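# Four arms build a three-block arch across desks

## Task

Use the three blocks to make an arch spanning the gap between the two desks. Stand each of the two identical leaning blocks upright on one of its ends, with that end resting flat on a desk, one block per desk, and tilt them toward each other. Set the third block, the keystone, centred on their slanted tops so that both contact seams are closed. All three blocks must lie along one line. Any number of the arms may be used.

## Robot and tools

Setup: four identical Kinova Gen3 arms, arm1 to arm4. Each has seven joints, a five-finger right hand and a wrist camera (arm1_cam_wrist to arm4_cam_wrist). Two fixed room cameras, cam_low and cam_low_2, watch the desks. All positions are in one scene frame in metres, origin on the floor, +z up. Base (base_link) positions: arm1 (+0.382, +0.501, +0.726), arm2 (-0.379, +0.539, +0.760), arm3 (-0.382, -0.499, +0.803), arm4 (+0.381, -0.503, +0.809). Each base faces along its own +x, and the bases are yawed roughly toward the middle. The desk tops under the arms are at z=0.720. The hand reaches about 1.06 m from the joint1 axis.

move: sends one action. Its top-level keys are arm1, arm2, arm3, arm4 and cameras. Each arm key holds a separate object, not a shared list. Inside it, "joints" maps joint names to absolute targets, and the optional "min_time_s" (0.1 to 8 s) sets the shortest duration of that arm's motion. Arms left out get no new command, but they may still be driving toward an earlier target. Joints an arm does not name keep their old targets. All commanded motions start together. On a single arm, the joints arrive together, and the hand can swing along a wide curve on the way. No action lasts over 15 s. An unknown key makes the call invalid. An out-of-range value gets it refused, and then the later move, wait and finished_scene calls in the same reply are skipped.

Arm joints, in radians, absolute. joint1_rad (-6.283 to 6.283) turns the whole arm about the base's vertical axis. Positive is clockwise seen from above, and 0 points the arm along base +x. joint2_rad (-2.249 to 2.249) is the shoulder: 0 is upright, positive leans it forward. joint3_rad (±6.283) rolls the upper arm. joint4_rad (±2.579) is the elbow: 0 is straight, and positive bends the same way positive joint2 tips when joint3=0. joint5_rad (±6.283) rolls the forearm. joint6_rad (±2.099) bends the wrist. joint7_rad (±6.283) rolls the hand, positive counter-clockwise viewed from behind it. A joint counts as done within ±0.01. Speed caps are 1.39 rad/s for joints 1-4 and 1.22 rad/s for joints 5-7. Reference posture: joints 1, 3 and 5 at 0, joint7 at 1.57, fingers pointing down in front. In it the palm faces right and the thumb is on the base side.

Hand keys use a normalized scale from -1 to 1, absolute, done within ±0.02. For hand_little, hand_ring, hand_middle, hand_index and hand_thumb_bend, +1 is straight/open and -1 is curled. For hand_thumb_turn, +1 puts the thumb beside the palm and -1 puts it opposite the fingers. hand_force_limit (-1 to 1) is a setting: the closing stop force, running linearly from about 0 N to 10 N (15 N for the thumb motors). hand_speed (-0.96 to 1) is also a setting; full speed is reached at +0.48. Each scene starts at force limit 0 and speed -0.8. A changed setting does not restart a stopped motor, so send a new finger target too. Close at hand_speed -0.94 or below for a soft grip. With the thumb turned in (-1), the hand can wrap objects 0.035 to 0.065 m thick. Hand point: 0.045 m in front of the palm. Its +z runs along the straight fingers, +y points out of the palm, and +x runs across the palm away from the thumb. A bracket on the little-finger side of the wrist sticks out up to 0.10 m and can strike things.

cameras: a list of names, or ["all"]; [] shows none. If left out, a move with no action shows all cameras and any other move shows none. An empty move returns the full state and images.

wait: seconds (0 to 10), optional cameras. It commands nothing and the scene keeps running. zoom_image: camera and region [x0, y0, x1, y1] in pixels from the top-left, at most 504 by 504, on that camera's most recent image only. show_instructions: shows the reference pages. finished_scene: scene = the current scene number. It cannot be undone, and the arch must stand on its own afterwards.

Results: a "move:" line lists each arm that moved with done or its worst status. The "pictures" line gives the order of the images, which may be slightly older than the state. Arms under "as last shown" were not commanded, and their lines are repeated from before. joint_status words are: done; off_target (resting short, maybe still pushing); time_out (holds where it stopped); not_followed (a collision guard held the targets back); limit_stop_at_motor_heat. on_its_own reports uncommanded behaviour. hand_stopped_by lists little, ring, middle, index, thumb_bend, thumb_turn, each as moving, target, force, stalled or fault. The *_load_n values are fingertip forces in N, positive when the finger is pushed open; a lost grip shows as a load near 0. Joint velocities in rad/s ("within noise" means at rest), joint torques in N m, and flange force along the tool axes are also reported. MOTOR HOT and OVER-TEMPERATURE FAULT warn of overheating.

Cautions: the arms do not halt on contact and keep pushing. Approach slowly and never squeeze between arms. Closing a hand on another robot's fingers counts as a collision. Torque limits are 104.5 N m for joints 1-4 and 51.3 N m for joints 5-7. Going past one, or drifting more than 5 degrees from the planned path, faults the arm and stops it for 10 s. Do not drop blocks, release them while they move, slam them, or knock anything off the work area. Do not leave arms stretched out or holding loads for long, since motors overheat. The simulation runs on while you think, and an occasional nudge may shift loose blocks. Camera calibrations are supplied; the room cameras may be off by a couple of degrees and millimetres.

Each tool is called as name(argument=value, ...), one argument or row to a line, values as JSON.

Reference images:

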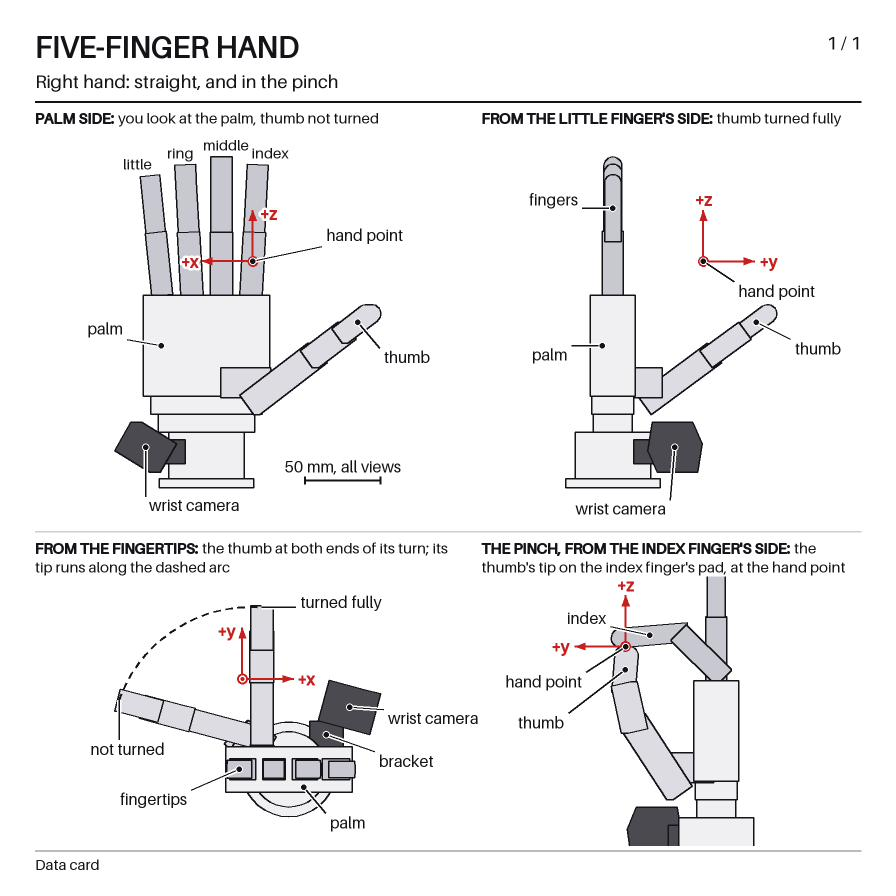

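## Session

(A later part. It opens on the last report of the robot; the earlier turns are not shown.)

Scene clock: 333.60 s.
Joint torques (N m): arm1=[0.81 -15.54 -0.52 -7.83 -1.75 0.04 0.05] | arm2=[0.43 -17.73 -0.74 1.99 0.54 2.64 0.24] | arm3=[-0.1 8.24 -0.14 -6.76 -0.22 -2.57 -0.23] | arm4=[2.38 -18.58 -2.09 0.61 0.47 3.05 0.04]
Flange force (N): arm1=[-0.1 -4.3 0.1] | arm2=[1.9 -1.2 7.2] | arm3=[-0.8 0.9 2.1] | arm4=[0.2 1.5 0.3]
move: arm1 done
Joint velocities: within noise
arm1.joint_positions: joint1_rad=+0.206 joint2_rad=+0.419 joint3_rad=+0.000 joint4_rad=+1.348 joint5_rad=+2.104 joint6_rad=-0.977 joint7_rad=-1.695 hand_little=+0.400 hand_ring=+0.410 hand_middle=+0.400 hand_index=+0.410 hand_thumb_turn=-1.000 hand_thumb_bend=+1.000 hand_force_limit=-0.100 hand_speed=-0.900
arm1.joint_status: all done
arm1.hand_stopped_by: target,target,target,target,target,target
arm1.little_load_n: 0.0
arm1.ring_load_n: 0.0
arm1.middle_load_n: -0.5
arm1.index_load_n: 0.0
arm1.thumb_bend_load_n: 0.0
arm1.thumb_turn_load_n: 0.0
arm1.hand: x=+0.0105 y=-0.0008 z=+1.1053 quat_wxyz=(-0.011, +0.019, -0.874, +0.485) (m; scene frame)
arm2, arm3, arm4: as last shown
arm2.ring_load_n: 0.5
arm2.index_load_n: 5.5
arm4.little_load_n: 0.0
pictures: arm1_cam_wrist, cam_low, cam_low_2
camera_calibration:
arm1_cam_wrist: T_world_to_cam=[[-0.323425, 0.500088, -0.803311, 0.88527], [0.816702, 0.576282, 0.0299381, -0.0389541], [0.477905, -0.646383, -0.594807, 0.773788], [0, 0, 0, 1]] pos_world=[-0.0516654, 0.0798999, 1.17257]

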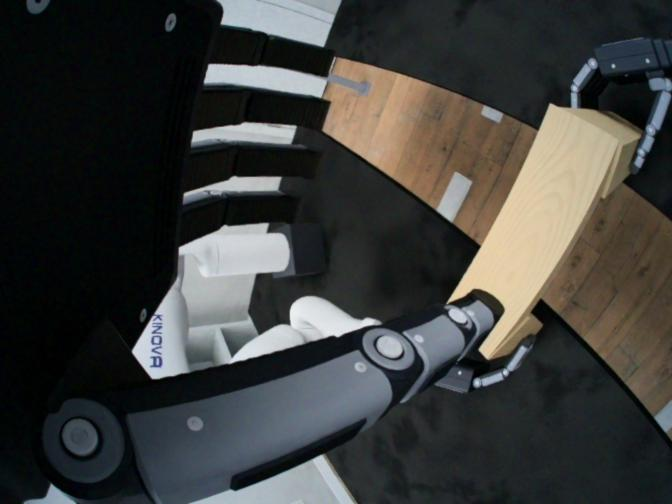

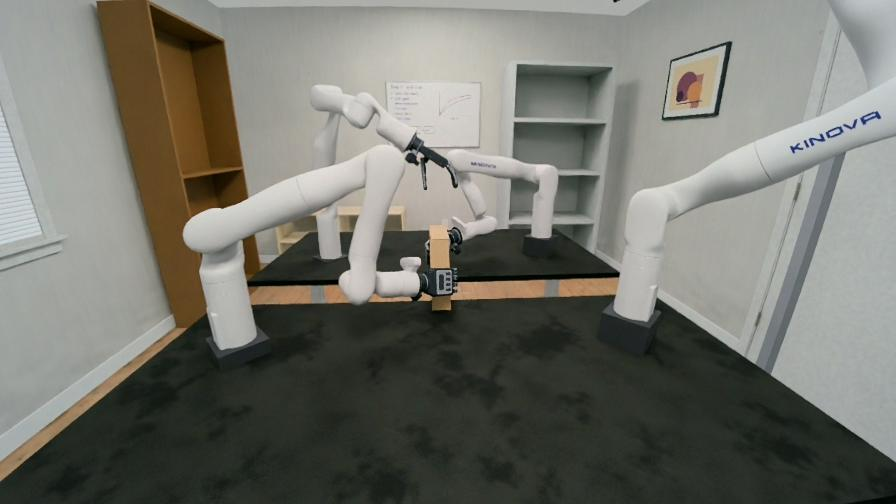

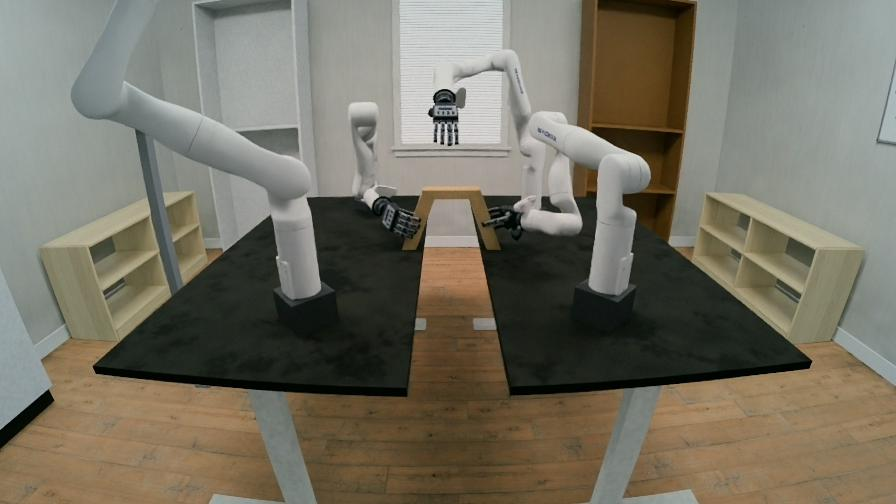

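move(
  arm4={"joints":{"hand_speed":-0.92,"hand_little":0.40,"hand_ring":0.42,"hand_middle":0.41,"hand_index":0.40,"hand_thumb_bend":1.0}},
  cameras=["cam_low","cam_low_2","arm4_cam_wrist"],
)

zoom_image(
  camera="cam_low_2",
  region=[395, 172, 505, 262],
)

zoom_image(
  camera="cam_low",
  region=[400, 190, 480, 320],
)

Scene clock: 337.60 s.
Joint torques (N m): arm1=[0.9 -15.61 -0.59 -7.86 -1.76 0.02 0.05] | arm2=[0.17 -17.83 -0.95 2.01 0.7 2.74 0.22] | arm3=[-0.12 8.19 -0.16 -6.74 -0.25 -2.56 -0.24] | arm4=[2.21 -17.33 -1.92 1.37 0.62 2.46 0.11]
Flange force (N): arm1=[-0.2 -4.4 0.3] | arm2=[2.2 -1.6 7.4] | arm3=[-0.9 0.9 2.2] | arm4=[-1.3 0.8 1.5]
move: arm4 done
Joint velocities: within noise
arm1, arm2: as last shown
arm1.middle_load_n: 0.0
arm1.index_load_n: 0.5
arm2.ring_load_n: 0.0
arm2.middle_load_n: 5.5
arm2.index_load_n: 6.0
arm3.joint_positions: joint1_rad=+0.171 joint2_rad=-1.000 joint3_rad=+0.000 joint4_rad=+1.512 joint5_rad=+0.000 joint6_rad=+1.000 joint7_rad=-2.095 hand_little=+1.000 hand_ring=+1.000 hand_middle=+1.000 hand_index=+1.000 hand_thumb_turn=+1.000 hand_thumb_bend=+1.000 hand_force_limit=+0.000 hand_speed=-0.800
arm3.joint_status: not commanded
arm3.hand_stopped_by: target,target,target,target,target,target
arm3.little_load_n: 0.0
arm3.ring_load_n: 0.0
arm3.middle_load_n: 0.0
arm3.index_load_n: 0.0
arm3.thumb_bend_load_n: 0.0
arm3.thumb_turn_load_n: 0.0
arm3.hand: x=-0.2959 y=-0.4359 z=+1.6662 quat_wxyz=(-0.623, +0.015, -0.681, -0.385) (m; scene frame)
arm4.joint_positions: joint1_rad=+0.524 joint2_rad=+1.399 joint3_rad=+0.000 joint4_rad=+2.192 joint5_rad=+3.437 joint6_rad=+1.832 joint7_rad=-4.291 hand_little=+0.400 hand_ring=+0.420 hand_middle=+0.410 hand_index=+0.400 hand_thumb_turn=-1.000 hand_thumb_bend=+1.000 hand_force_limit=+0.100 hand_speed=-0.920
arm4.joint_status: all done
arm4.hand_stopped_by: target,target,target,target,target,target
arm4.little_load_n: 0.0
arm4.ring_load_n: 0.0
arm4.middle_load_n: 0.0
arm4.index_load_n: 0.0
arm4.thumb_bend_load_n: 0.0
arm4.thumb_turn_load_n: -0.5
arm4.hand: x=+0.1178 y=+0.0147 z=+0.8364 quat_wxyz=(-0.395, +0.713, -0.281, -0.507) (m; scene frame)
pictures: arm4_cam_wrist, cam_low, cam_low_2
camera_calibration:
arm4_cam_wrist: T_world_to_cam=[[-0.701651, -0.476428, -0.529814, 0.536593], [-0.223133, -0.559253, 0.798403, -0.635901], [-0.676682, 0.678419, 0.286094, -0.0562594], [0, 0, 0, 1]] pos_world=[0.196541, -0.0618142, 0.808095]

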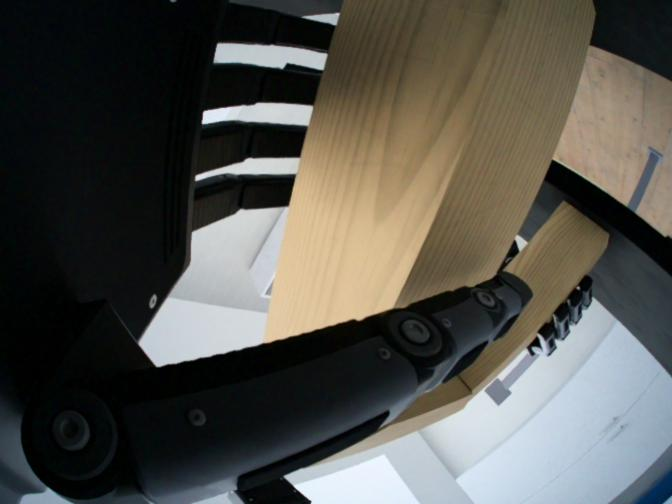

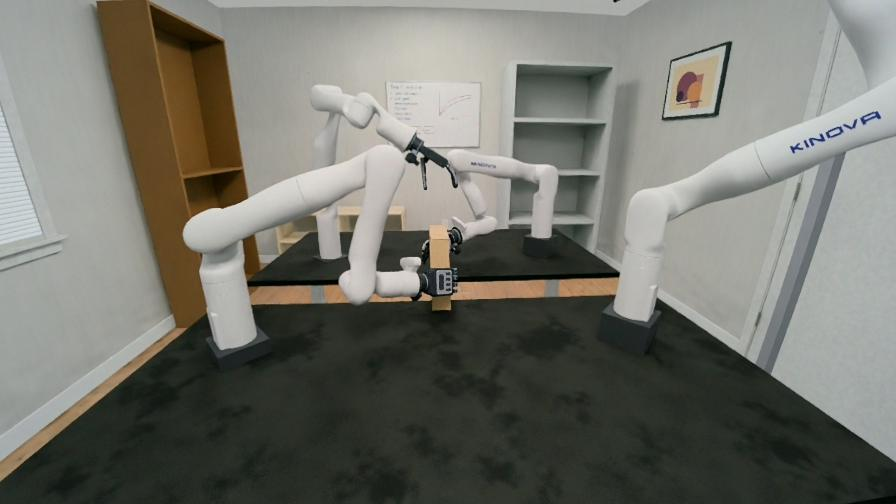

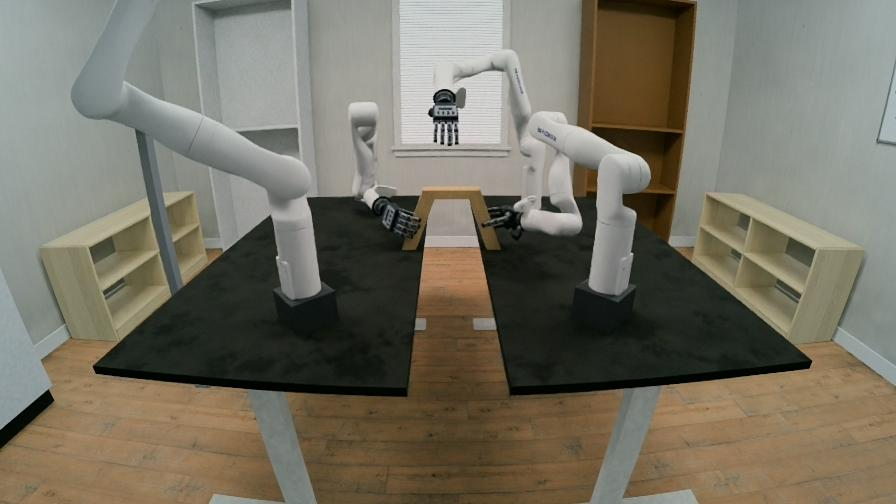

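Scaled by 4.582 from the camera's 896x504 image, which has a finer 1280x720 frame.

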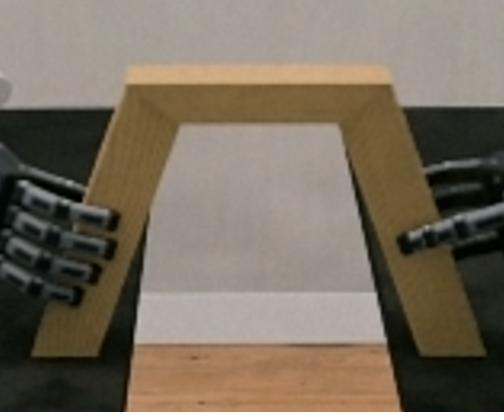

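Scaled by 3.877 from the camera's 896x504 image, which has a finer 1280x720 frame.

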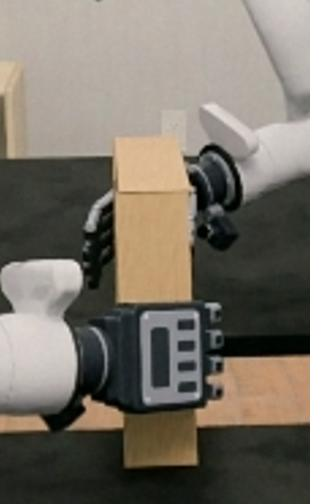

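move(
  arm2={"joints":{"hand_speed":-0.92,"hand_little":0.40,"hand_ring":0.42,"hand_middle":0.41,"hand_index":0.40,"hand_thumb_bend":1.0}},
  cameras=["cam_low","cam_low_2","arm2_cam_wrist"],
)

zoom_image(
  camera="cam_low_2",
  region=[395, 172, 505, 262],
)

zoom_image(
  camera="cam_low",
  region=[400, 190, 480, 320],
)

Scene clock: 341.10 s.
Joint torques (N m): arm1=[0.9 -15.69 -0.54 -7.84 -1.79 0.05 0.11] | arm2=[0.49 -18.01 -0.74 1.55 0.39 2.77 0.22] | arm3=[-0.06 8.22 -0.13 -6.77 -0.24 -2.58 -0.24] | arm4=[2.18 -17.43 -1.92 1.39 0.58 2.39 0.09]
Flange force (N): arm1=[0.1 -4.7 0.4] | arm2=[2.1 -1.0 6.1] | arm3=[-0.8 0.8 2.1] | arm4=[-0.9 0.8 1.2]
move: arm2 done
Joint velocities: within noise
arm1, arm3, arm4: as last shown
arm1.index_load_n: -0.5
arm2.joint_positions: joint1_rad=+0.554 joint2_rad=+1.235 joint3_rad=+0.000 joint4_rad=+2.192 joint5_rad=-2.815 joint6_rad=+1.662 joint7_rad=-4.317 hand_little=+0.400 hand_ring=+0.420 hand_middle=+0.410 hand_index=+0.400 hand_thumb_turn=-1.000 hand_thumb_bend=+1.000 hand_force_limit=+0.100 hand_speed=-0.920
arm2.joint_status: all done
arm2.hand_stopped_by: target,target,target,target,target,target
arm2.little_load_n: 0.0
arm2.ring_load_n: 0.0
arm2.middle_load_n: 0.0
arm2.index_load_n: 0.0
arm2.thumb_bend_load_n: 0.0
arm2.thumb_turn_load_n: 0.0
arm2.hand: x=-0.1233 y=-0.0101 z=+0.8337 quat_wxyz=(+0.502, +0.278, +0.717, -0.397) (m; scene frame)
arm4.thumb_turn_load_n: 0.0
pictures: arm2_cam_wrist, cam_low, cam_low_2
camera_calibration:
arm2_cam_wrist: T_world_to_cam=[[0.652781, 0.565708, -0.503837, 0.504252], [0.16377, 0.543978, 0.822962, -0.663701], [0.739633, -0.619728, 0.262453, -0.0242597], [0, 0, 0, 1]] pos_world=[-0.202528, 0.0607454, 0.806629]

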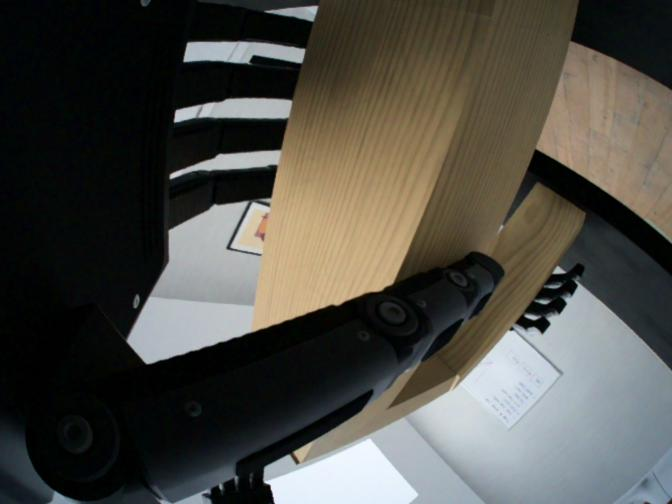

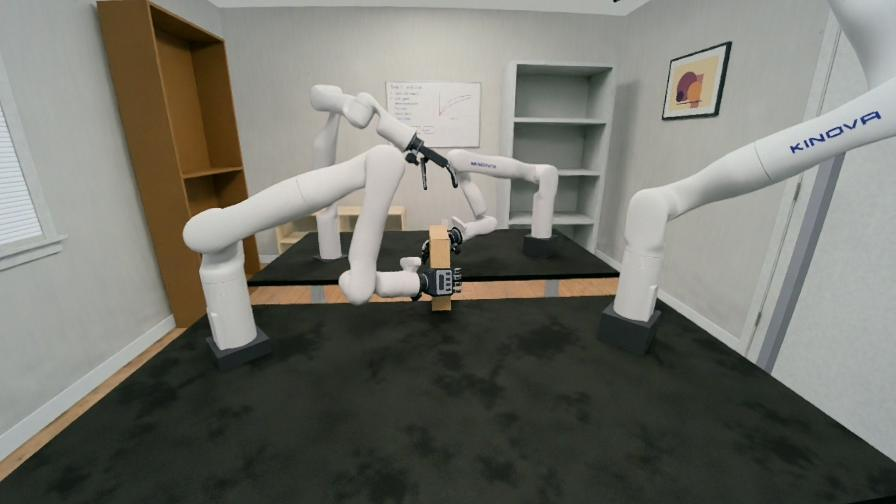

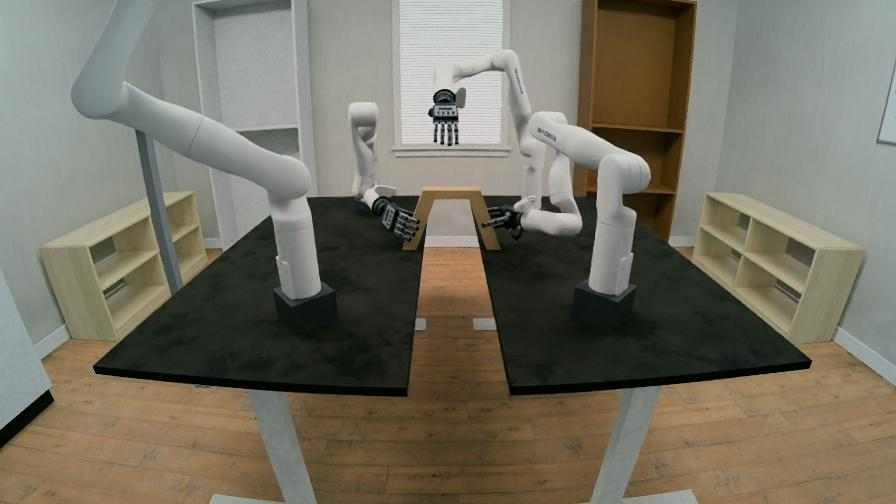

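Scaled by 4.582 from the camera's 896x504 image, which has a finer 1280x720 frame.

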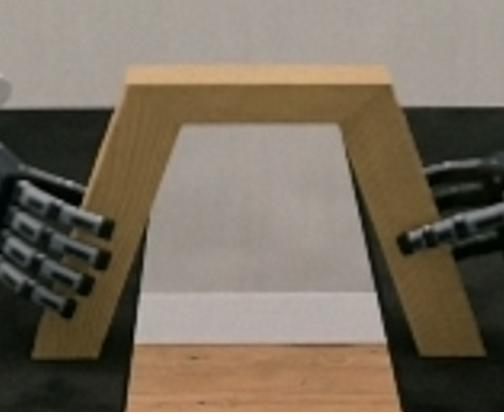

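Scaled by 3.877 from the camera's 896x504 image, which has a finer 1280x720 frame.

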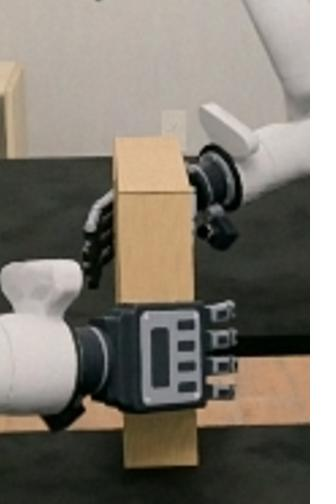

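move(
  arm4={"joints":{"joint1_rad":0.5212,"joint2_rad":1.4029,"joint4_rad":2.1991,"joint5_rad":3.4348,"joint6_rad":1.8435,"joint7_rad":-4.2927},"min_time_s":1.5},
  cameras=["cam_low_2"],
)

zoom_image(
  camera="cam_low_2",
  region=[395, 172, 505, 262],
)

move(
  arm2={"joints":{"joint1_rad":0.5501,"joint2_rad":1.2388,"joint4_rad":2.2059,"joint5_rad":-2.8180,"joint6_rad":1.6796,"joint7_rad":-4.3130},"min_time_s":1.5},
  cameras=["cam_low_2","cam_low","arm2_cam_wrist","arm4_cam_wrist"],
)

zoom_image(
  camera="cam_low_2",
  region=[395, 172, 505, 262],
)

zoom_image(
  camera="cam_low",
  region=[400, 190, 480, 320],
)

Scene clock: 348.93 s.
Joint torques (N m): arm1=[0.94 -15.63 -0.56 -7.82 -1.79 0.03 0.03] | arm2=[0.49 -18.05 -0.71 1.53 0.4 2.76 0.22] | arm3=[-0.11 8.22 -0.18 -6.82 -0.24 -2.58 -0.22] | arm4=[2.18 -17.32 -1.91 1.41 0.59 2.44 0.1]
Flange force (N): arm1=[0.0 -4.5 0.4] | arm2=[2.1 -0.8 6.0] | arm3=[-0.7 0.8 2.2] | arm4=[-1.1 0.7 1.2]
move: arm4 done
Joint velocities: within noise
arm1, arm2, arm3: as last shown
arm1.index_load_n: 0.0
arm3.thumb_bend_load_n: -0.5
arm3.thumb_turn_load_n: 0.5
arm4.joint_positions: joint1_rad=+0.521 joint2_rad=+1.403 joint3_rad=+0.000 joint4_rad=+2.199 joint5_rad=+3.435 joint6_rad=+1.844 joint7_rad=-4.293 hand_little=+0.400 hand_ring=+0.420 hand_middle=+0.410 hand_index=+0.400 hand_thumb_turn=-1.000 hand_thumb_bend=+1.000 hand_force_limit=+0.100 hand_speed=-0.920
arm4.joint_status: all done
arm4.hand_stopped_by: target,target,target,target,target,target
arm4.little_load_n: 0.0
arm4.ring_load_n: 0.0
arm4.middle_load_n: 0.0
arm4.index_load_n: 0.0
arm4.thumb_bend_load_n: 0.0
arm4.thumb_turn_load_n: -0.5
arm4.hand: x=+0.1177 y=+0.0118 z=+0.8365 quat_wxyz=(-0.394, +0.712, -0.282, -0.508) (m; scene frame)
pictures: cam_low_2

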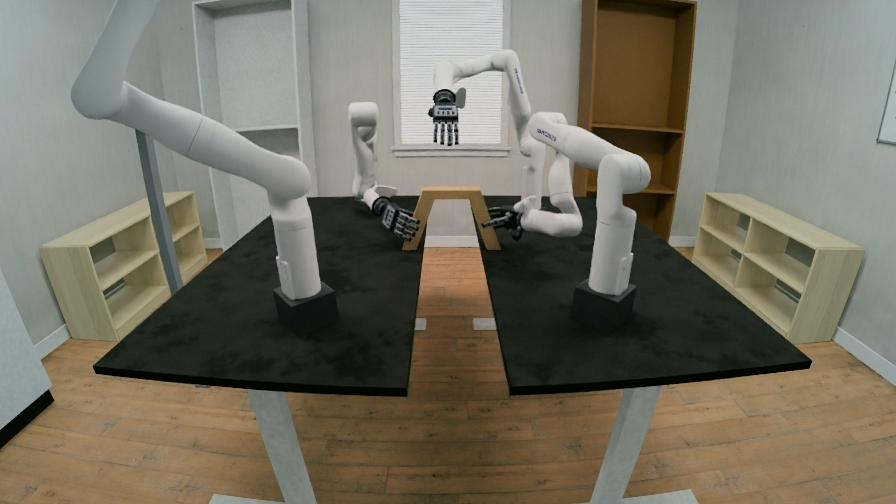

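Scaled by 4.582 from the camera's 896x504 image, which has a finer 1280x720 frame.

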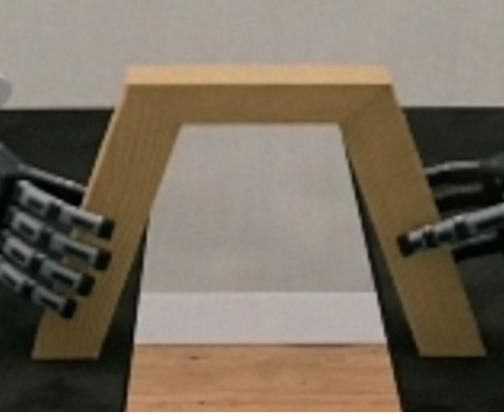

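Scene clock: 350.73 s.
Joint torques (N m): arm1=[0.86 -15.64 -0.54 -7.84 -1.8 0.07 0.06] | arm2=[0.47 -17.91 -0.76 1.7 0.42 2.76 0.23] | arm3=[-0.1 8.22 -0.16 -6.8 -0.23 -2.59 -0.23] | arm4=[2.22 -17.3 -1.97 1.4 0.55 2.45 0.08]
Flange force (N): arm1=[0.1 -4.5 0.2] | arm2=[2.2 -1.0 6.1] | arm3=[-0.7 0.8 2.2] | arm4=[-1.2 0.6 1.2]
move: arm2 done
Joint velocities: within noise
arm1, arm3, arm4: as last shown
arm1.little_load_n: -0.5
arm2.joint_positions: joint1_rad=+0.550 joint2_rad=+1.239 joint3_rad=+0.000 joint4_rad=+2.206 joint5_rad=-2.818 joint6_rad=+1.680 joint7_rad=-4.313 hand_little=+0.400 hand_ring=+0.420 hand_middle=+0.410 hand_index=+0.400 hand_thumb_turn=-1.000 hand_thumb_bend=+1.000 hand_force_limit=+0.100 hand_speed=-0.920
arm2.joint_status: all done
arm2.hand_stopped_by: target,target,target,target,target,target
arm2.little_load_n: 0.0
arm2.ring_load_n: -0.5
arm2.middle_load_n: 0.0
arm2.index_load_n: 0.0
arm2.thumb_bend_load_n: 0.0
arm2.thumb_turn_load_n: -0.5
arm2.hand: x=-0.1233 y=-0.0051 z=+0.8338 quat_wxyz=(+0.502, +0.278, +0.716, -0.397) (m; scene frame)
arm3.thumb_bend_load_n: 0.0
arm3.thumb_turn_load_n: 0.0
arm4.thumb_turn_load_n: 0.0
pictures: arm2_cam_wrist, arm4_cam_wrist, cam_low, cam_low_2
camera_calibration:
arm2_cam_wrist: T_world_to_cam=[[0.653531, 0.565665, -0.502912, 0.500884], [0.163401, 0.543329, 0.823464, -0.666935], [0.739052, -0.620335, 0.262652, -0.0214218], [0, 0, 0, 1]] pos_world=[-0.202533, 0.0657443, 0.806725]
arm4_cam_wrist: T_world_to_cam=[[-0.703428, -0.47705, -0.52689, 0.53297], [-0.221098, -0.557656, 0.800085, -0.639273], [-0.675504, 0.679296, 0.286796, -0.055099], [0, 0, 0, 1]] pos_world=[0.196344, -0.0648129, 0.808091]

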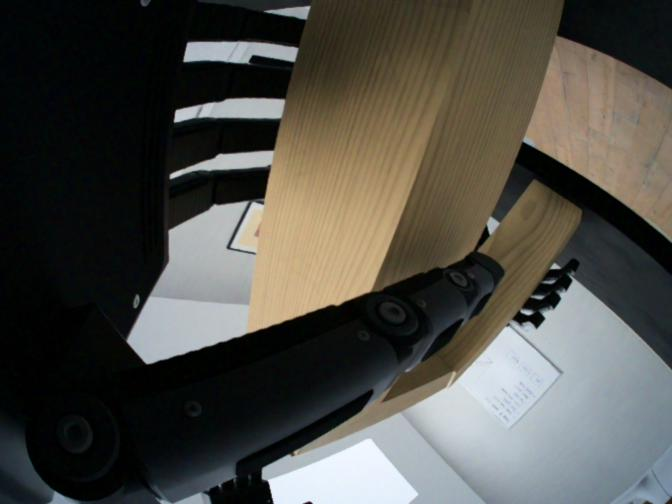

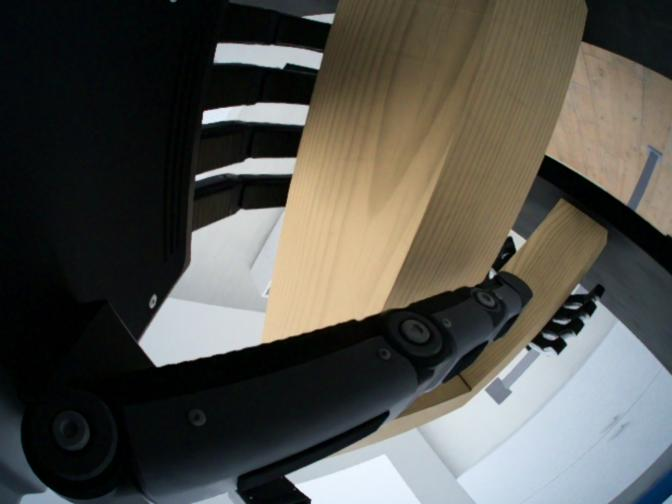

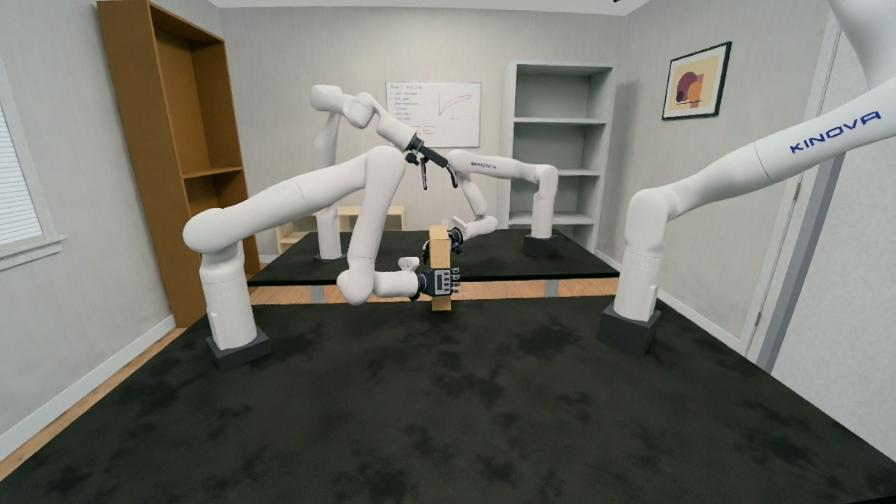

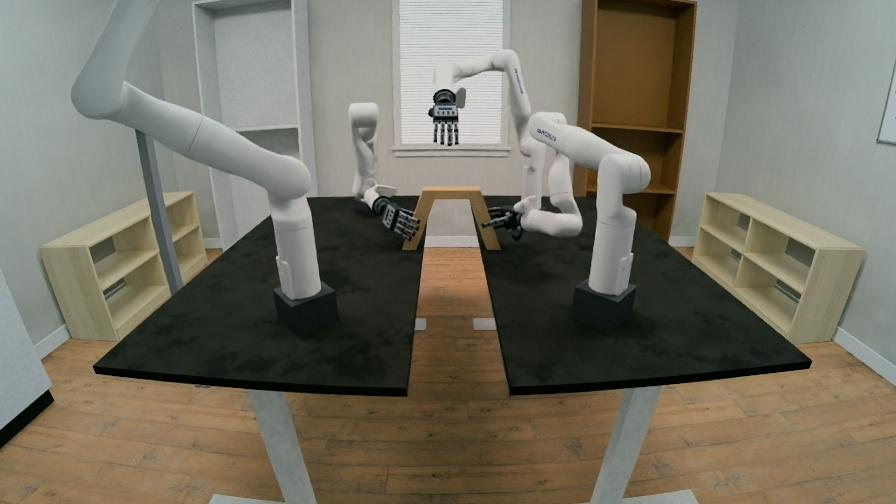

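Scaled by 4.582 from the camera's 896x504 image, which has a finer 1280x720 frame.

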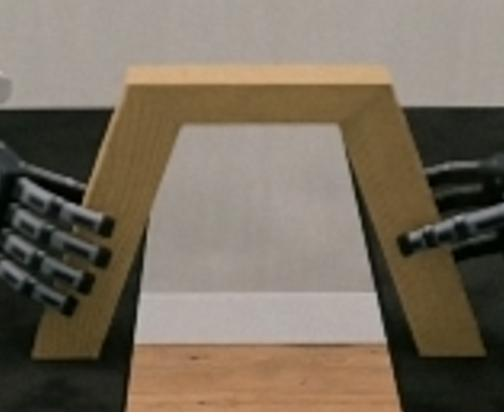

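Scaled by 3.877 from the camera's 896x504 image, which has a finer 1280x720 frame.

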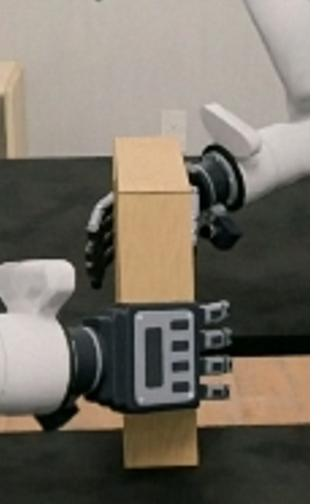

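move(
  arm2={"joints":{"joint1_rad":0.6852,"joint2_rad":1.1882,"joint4_rad":2.2389,"joint5_rad":-2.6864,"joint6_rad":1.6503,"joint7_rad":-4.2838},"min_time_s":2.5},
  cameras=["cam_low_2"],
)

zoom_image(
  camera="cam_low_2",
  region=[395, 172, 505, 262],
)

move(
  arm4={"joints":{"joint1_rad":0.6771,"joint2_rad":1.3741,"joint4_rad":2.2361,"joint5_rad":3.5942,"joint6_rad":1.8255,"joint7_rad":-4.2158},"min_time_s":2.5},
  arm2={"joints":{"joint1_rad":0.8224,"joint2_rad":1.1315,"joint4_rad":2.2527,"joint5_rad":-2.5538,"joint6_rad":1.5967,"joint7_rad":-4.2780},"min_time_s":2.5},
  cameras=["cam_low_2","cam_low"],
)

zoom_image(
  camera="cam_low_2",
  region=[380, 172, 520, 262],
)

Scene clock: 355.60 s.
Joint torques (N m): arm1=[0.88 -15.49 -0.53 -7.89 -1.81 0.08 0.05] | arm2=[0.48 -17.62 -0.99 1.69 0.49 2.75 0.22] | arm3=[-0.11 8.19 -0.12 -6.76 -0.22 -2.59 -0.24] | arm4=[2.26 -17.29 -1.89 1.48 0.54 2.43 0.09]
Flange force (N): arm1=[-0.4 -4.3 0.0] | arm2=[2.2 -1.6 6.0] | arm3=[-0.9 1.0 2.1] | arm4=[-1.1 0.8 1.4]
move: arm2 done
Joint velocities: within noise
arm1, arm3, arm4: as last shown
arm1.little_load_n: 0.0
arm2.joint_positions: joint1_rad=+0.685 joint2_rad=+1.188 joint3_rad=+0.000 joint4_rad=+2.239 joint5_rad=-2.686 joint6_rad=+1.650 joint7_rad=-4.284 hand_little=+0.400 hand_ring=+0.420 hand_middle=+0.410 hand_index=+0.400 hand_thumb_turn=-1.000 hand_thumb_bend=+1.000 hand_force_limit=+0.100 hand_speed=-0.920
arm2.joint_status: all done
arm2.hand_stopped_by: target,target,target,target,target,target
arm2.little_load_n: 0.0
arm2.ring_load_n: 0.0
arm2.middle_load_n: 0.0
arm2.index_load_n: 0.0
arm2.thumb_bend_load_n: 0.0
arm2.thumb_turn_load_n: 0.0
arm2.hand: x=-0.1647 y=-0.0056 z=+0.8527 quat_wxyz=(+0.502, +0.279, +0.716, -0.397) (m; scene frame)
arm4.thumb_turn_load_n: -0.5
pictures: cam_low_2

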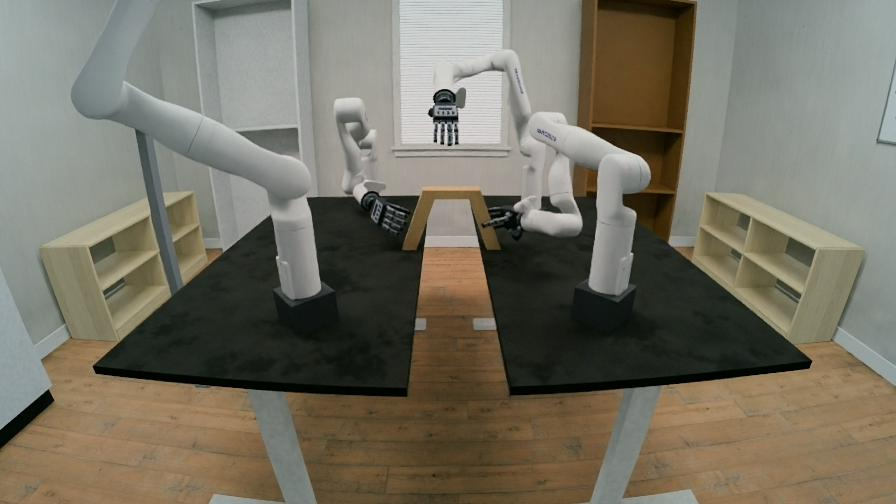

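Scaled by 4.582 from the camera's 896x504 image, which has a finer 1280x720 frame.

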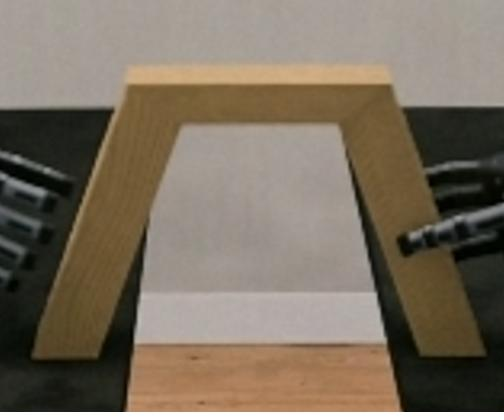

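Scene clock: 358.40 s.
Joint torques (N m): arm1=[0.82 -15.59 -0.58 -7.8 -1.79 0.02 0.11] | arm2=[0.52 -17.36 -1.28 1.51 0.51 2.74 0.21] | arm3=[-0.11 8.22 -0.11 -6.78 -0.27 -2.58 -0.21] | arm4=[2.38 -17.08 -2.33 1.72 0.76 2.49 0.15]
Flange force (N): arm1=[0.1 -4.7 0.2] | arm2=[2.1 -2.4 5.6] | arm3=[-0.7 0.9 2.2] | arm4=[-1.0 0.5 2.1]
move: arm2 done; arm4 done
Joint velocities: within noise
arm1, arm3: as last shown
arm2.joint_positions: joint1_rad=+0.822 joint2_rad=+1.132 joint3_rad=+0.000 joint4_rad=+2.253 joint5_rad=-2.554 joint6_rad=+1.597 joint7_rad=-4.278 hand_little=+0.400 hand_ring=+0.420 hand_middle=+0.410 hand_index=+0.400 hand_thumb_turn=-1.000 hand_thumb_bend=+1.000 hand_force_limit=+0.100 hand_speed=-0.920
arm2.joint_status: all done
arm2.hand_stopped_by: target,target,target,target,target,target
arm2.little_load_n: 0.0
arm2.ring_load_n: 0.0
arm2.middle_load_n: 0.0
arm2.index_load_n: 0.0
arm2.thumb_bend_load_n: 0.0
arm2.thumb_turn_load_n: 0.0
arm2.hand: x=-0.2065 y=-0.0060 z=+0.8716 quat_wxyz=(+0.503, +0.280, +0.715, -0.397) (m; scene frame)
arm3.index_load_n: -0.5
arm4.joint_positions: joint1_rad=+0.677 joint2_rad=+1.374 joint3_rad=+0.000 joint4_rad=+2.236 joint5_rad=+3.594 joint6_rad=+1.825 joint7_rad=-4.216 hand_little=+0.400 hand_ring=+0.420 hand_middle=+0.410 hand_index=+0.400 hand_thumb_turn=-1.000 hand_thumb_bend=+1.000 hand_force_limit=+0.100 hand_speed=-0.920
arm4.joint_status: all done
arm4.hand_stopped_by: target,target,target,target,target,target
arm4.little_load_n: 0.0
arm4.ring_load_n: 0.0
arm4.middle_load_n: 0.0
arm4.index_load_n: 0.0
arm4.thumb_bend_load_n: 0.0
arm4.thumb_turn_load_n: -0.5
arm4.hand: x=+0.1606 y=+0.0104 z=+0.8492 quat_wxyz=(-0.395, +0.713, -0.280, -0.507) (m; scene frame)
pictures: cam_low, cam_low_2

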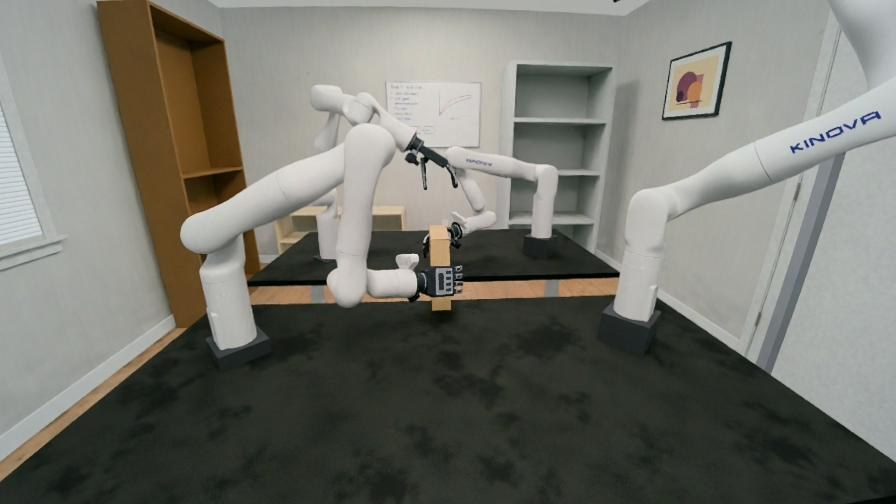

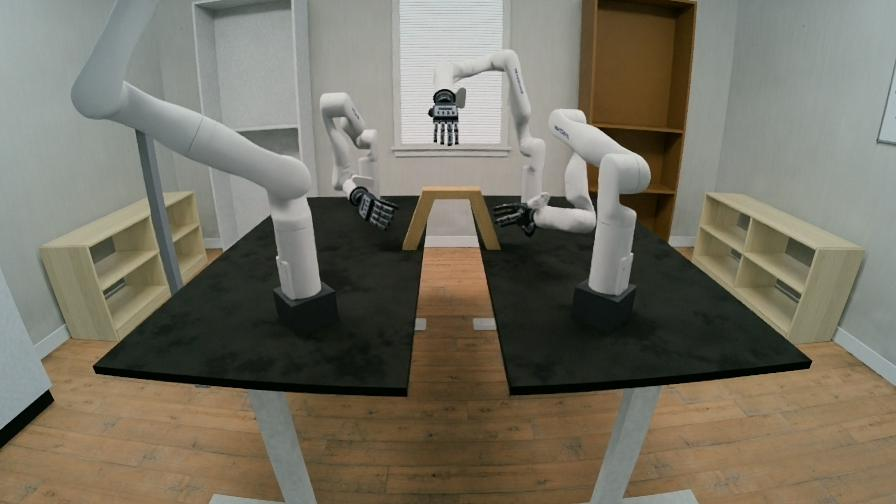

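Scaled by 3.600 from the camera's 896x504 image, which has a finer 1280x720 frame.

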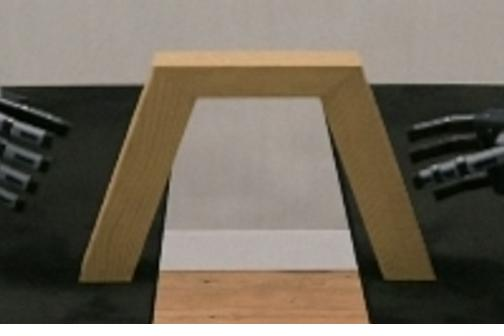

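move(
  arm4={"joints":{"joint1_rad":0.8370,"joint2_rad":1.3347,"joint4_rad":2.2543,"joint5_rad":3.7513,"joint6_rad":1.7706,"joint7_rad":-4.1614},"min_time_s":2},
  cameras=["cam_low_2","cam_low","arm2_cam_wrist","arm4_cam_wrist"],
)

zoom_image(
  camera="cam_low_2",
  region=[395, 172, 505, 262],
)

zoom_image(
  camera="cam_low",
  region=[400, 190, 480, 320],
)

Scene clock: 362.17 s.
Joint torques (N m): arm1=[0.83 -15.7 -0.51 -7.87 -1.75 0.02 0.1] | arm2=[0.52 -17.36 -1.24 1.54 0.53 2.73 0.22] | arm3=[-0.08 8.2 -0.11 -6.75 -0.25 -2.59 -0.25] | arm4=[2.3 -16.88 -2.57 1.65 0.86 2.39 0.14]
Flange force (N): arm1=[0.0 -4.4 0.4] | arm2=[2.1 -2.3 5.8] | arm3=[-0.9 0.9 2.1] | arm4=[-1.2 0.5 1.9]
move: arm4 done
Joint velocities: within noise
arm1, arm2, arm3: as last shown
arm2.thumb_turn_load_n: -0.5
arm3.index_load_n: 0.0
arm4.joint_positions: joint1_rad=+0.837 joint2_rad=+1.335 joint3_rad=+0.000 joint4_rad=+2.254 joint5_rad=+3.751 joint6_rad=+1.771 joint7_rad=-4.161 hand_little=+0.400 hand_ring=+0.420 hand_middle=+0.410 hand_index=+0.400 hand_thumb_turn=-1.000 hand_thumb_bend=+1.000 hand_force_limit=+0.100 hand_speed=-0.920
arm4.joint_status: all done
arm4.hand_stopped_by: target,target,target,target,target,target
arm4.little_load_n: 0.0
arm4.ring_load_n: 0.0
arm4.middle_load_n: 0.0
arm4.index_load_n: 0.0
arm4.thumb_bend_load_n: 0.0
arm4.thumb_turn_load_n: 0.0
arm4.hand: x=+0.2036 y=+0.0089 z=+0.8621 quat_wxyz=(-0.395, +0.714, -0.278, -0.507) (m; scene frame)
pictures: arm2_cam_wrist, arm4_cam_wrist, cam_low, cam_low_2
camera_calibration:
arm2_cam_wrist: T_world_to_cam=[[0.657267, 0.563974, -0.499933, 0.572949], [0.160393, 0.543472, 0.823962, -0.684957], [0.736392, -0.621749, 0.266748, 0.0254437], [0, 0, 0, 1]] pos_world=[-0.285455, 0.0649456, 0.844027]
arm4_cam_wrist: T_world_to_cam=[[-0.697389, -0.478665, -0.533412, 0.609892], [-0.223745, -0.56166, 0.79654, -0.638699], [-0.680872, 0.674847, 0.284596, 0.000608066], [0, 0, 0, 1]] pos_world=[0.28284, -0.067208, 0.833901]

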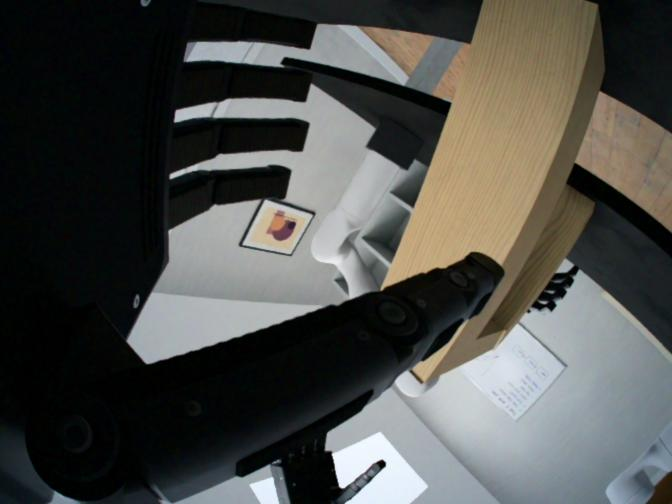

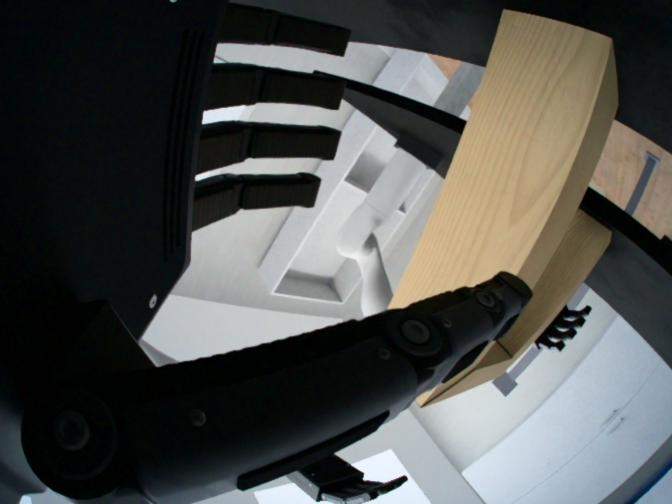

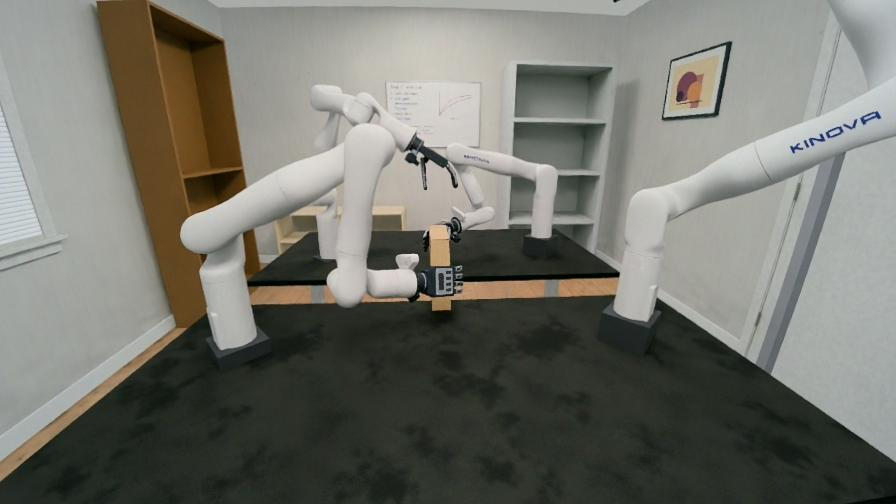

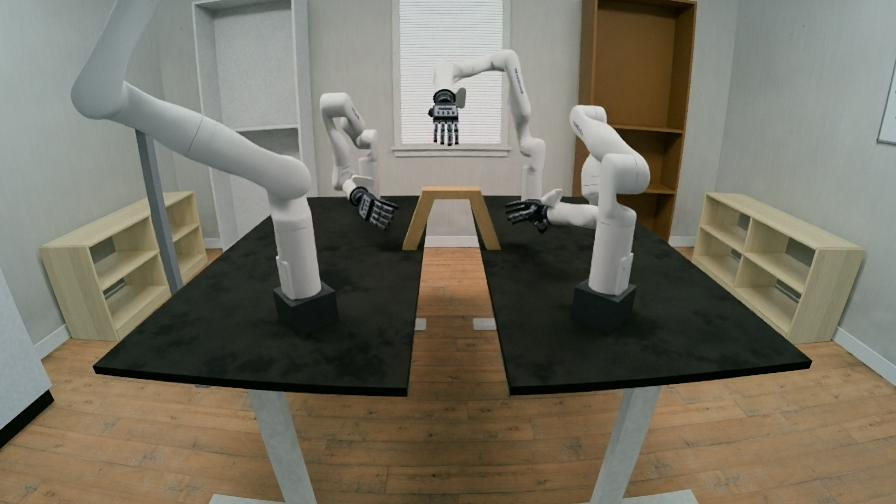

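Scaled by 4.582 from the camera's 896x504 image, which has a finer 1280x720 frame.

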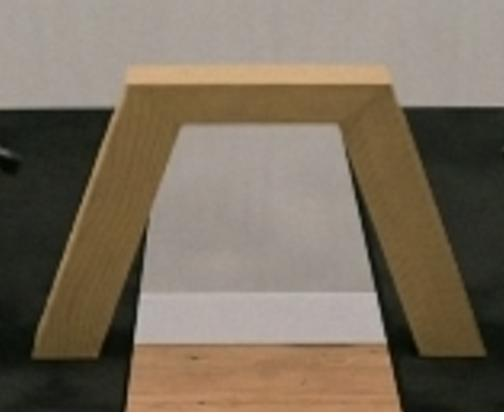

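Scaled by 3.877 from the camera's 896x504 image, which has a finer 1280x720 frame.

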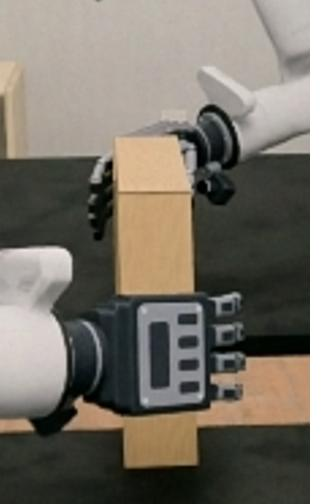

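The arch stands on its own with both joints closed, and all hands are clear.

finished_scene(
  scene=2,
)

The scene is finished: the task was done.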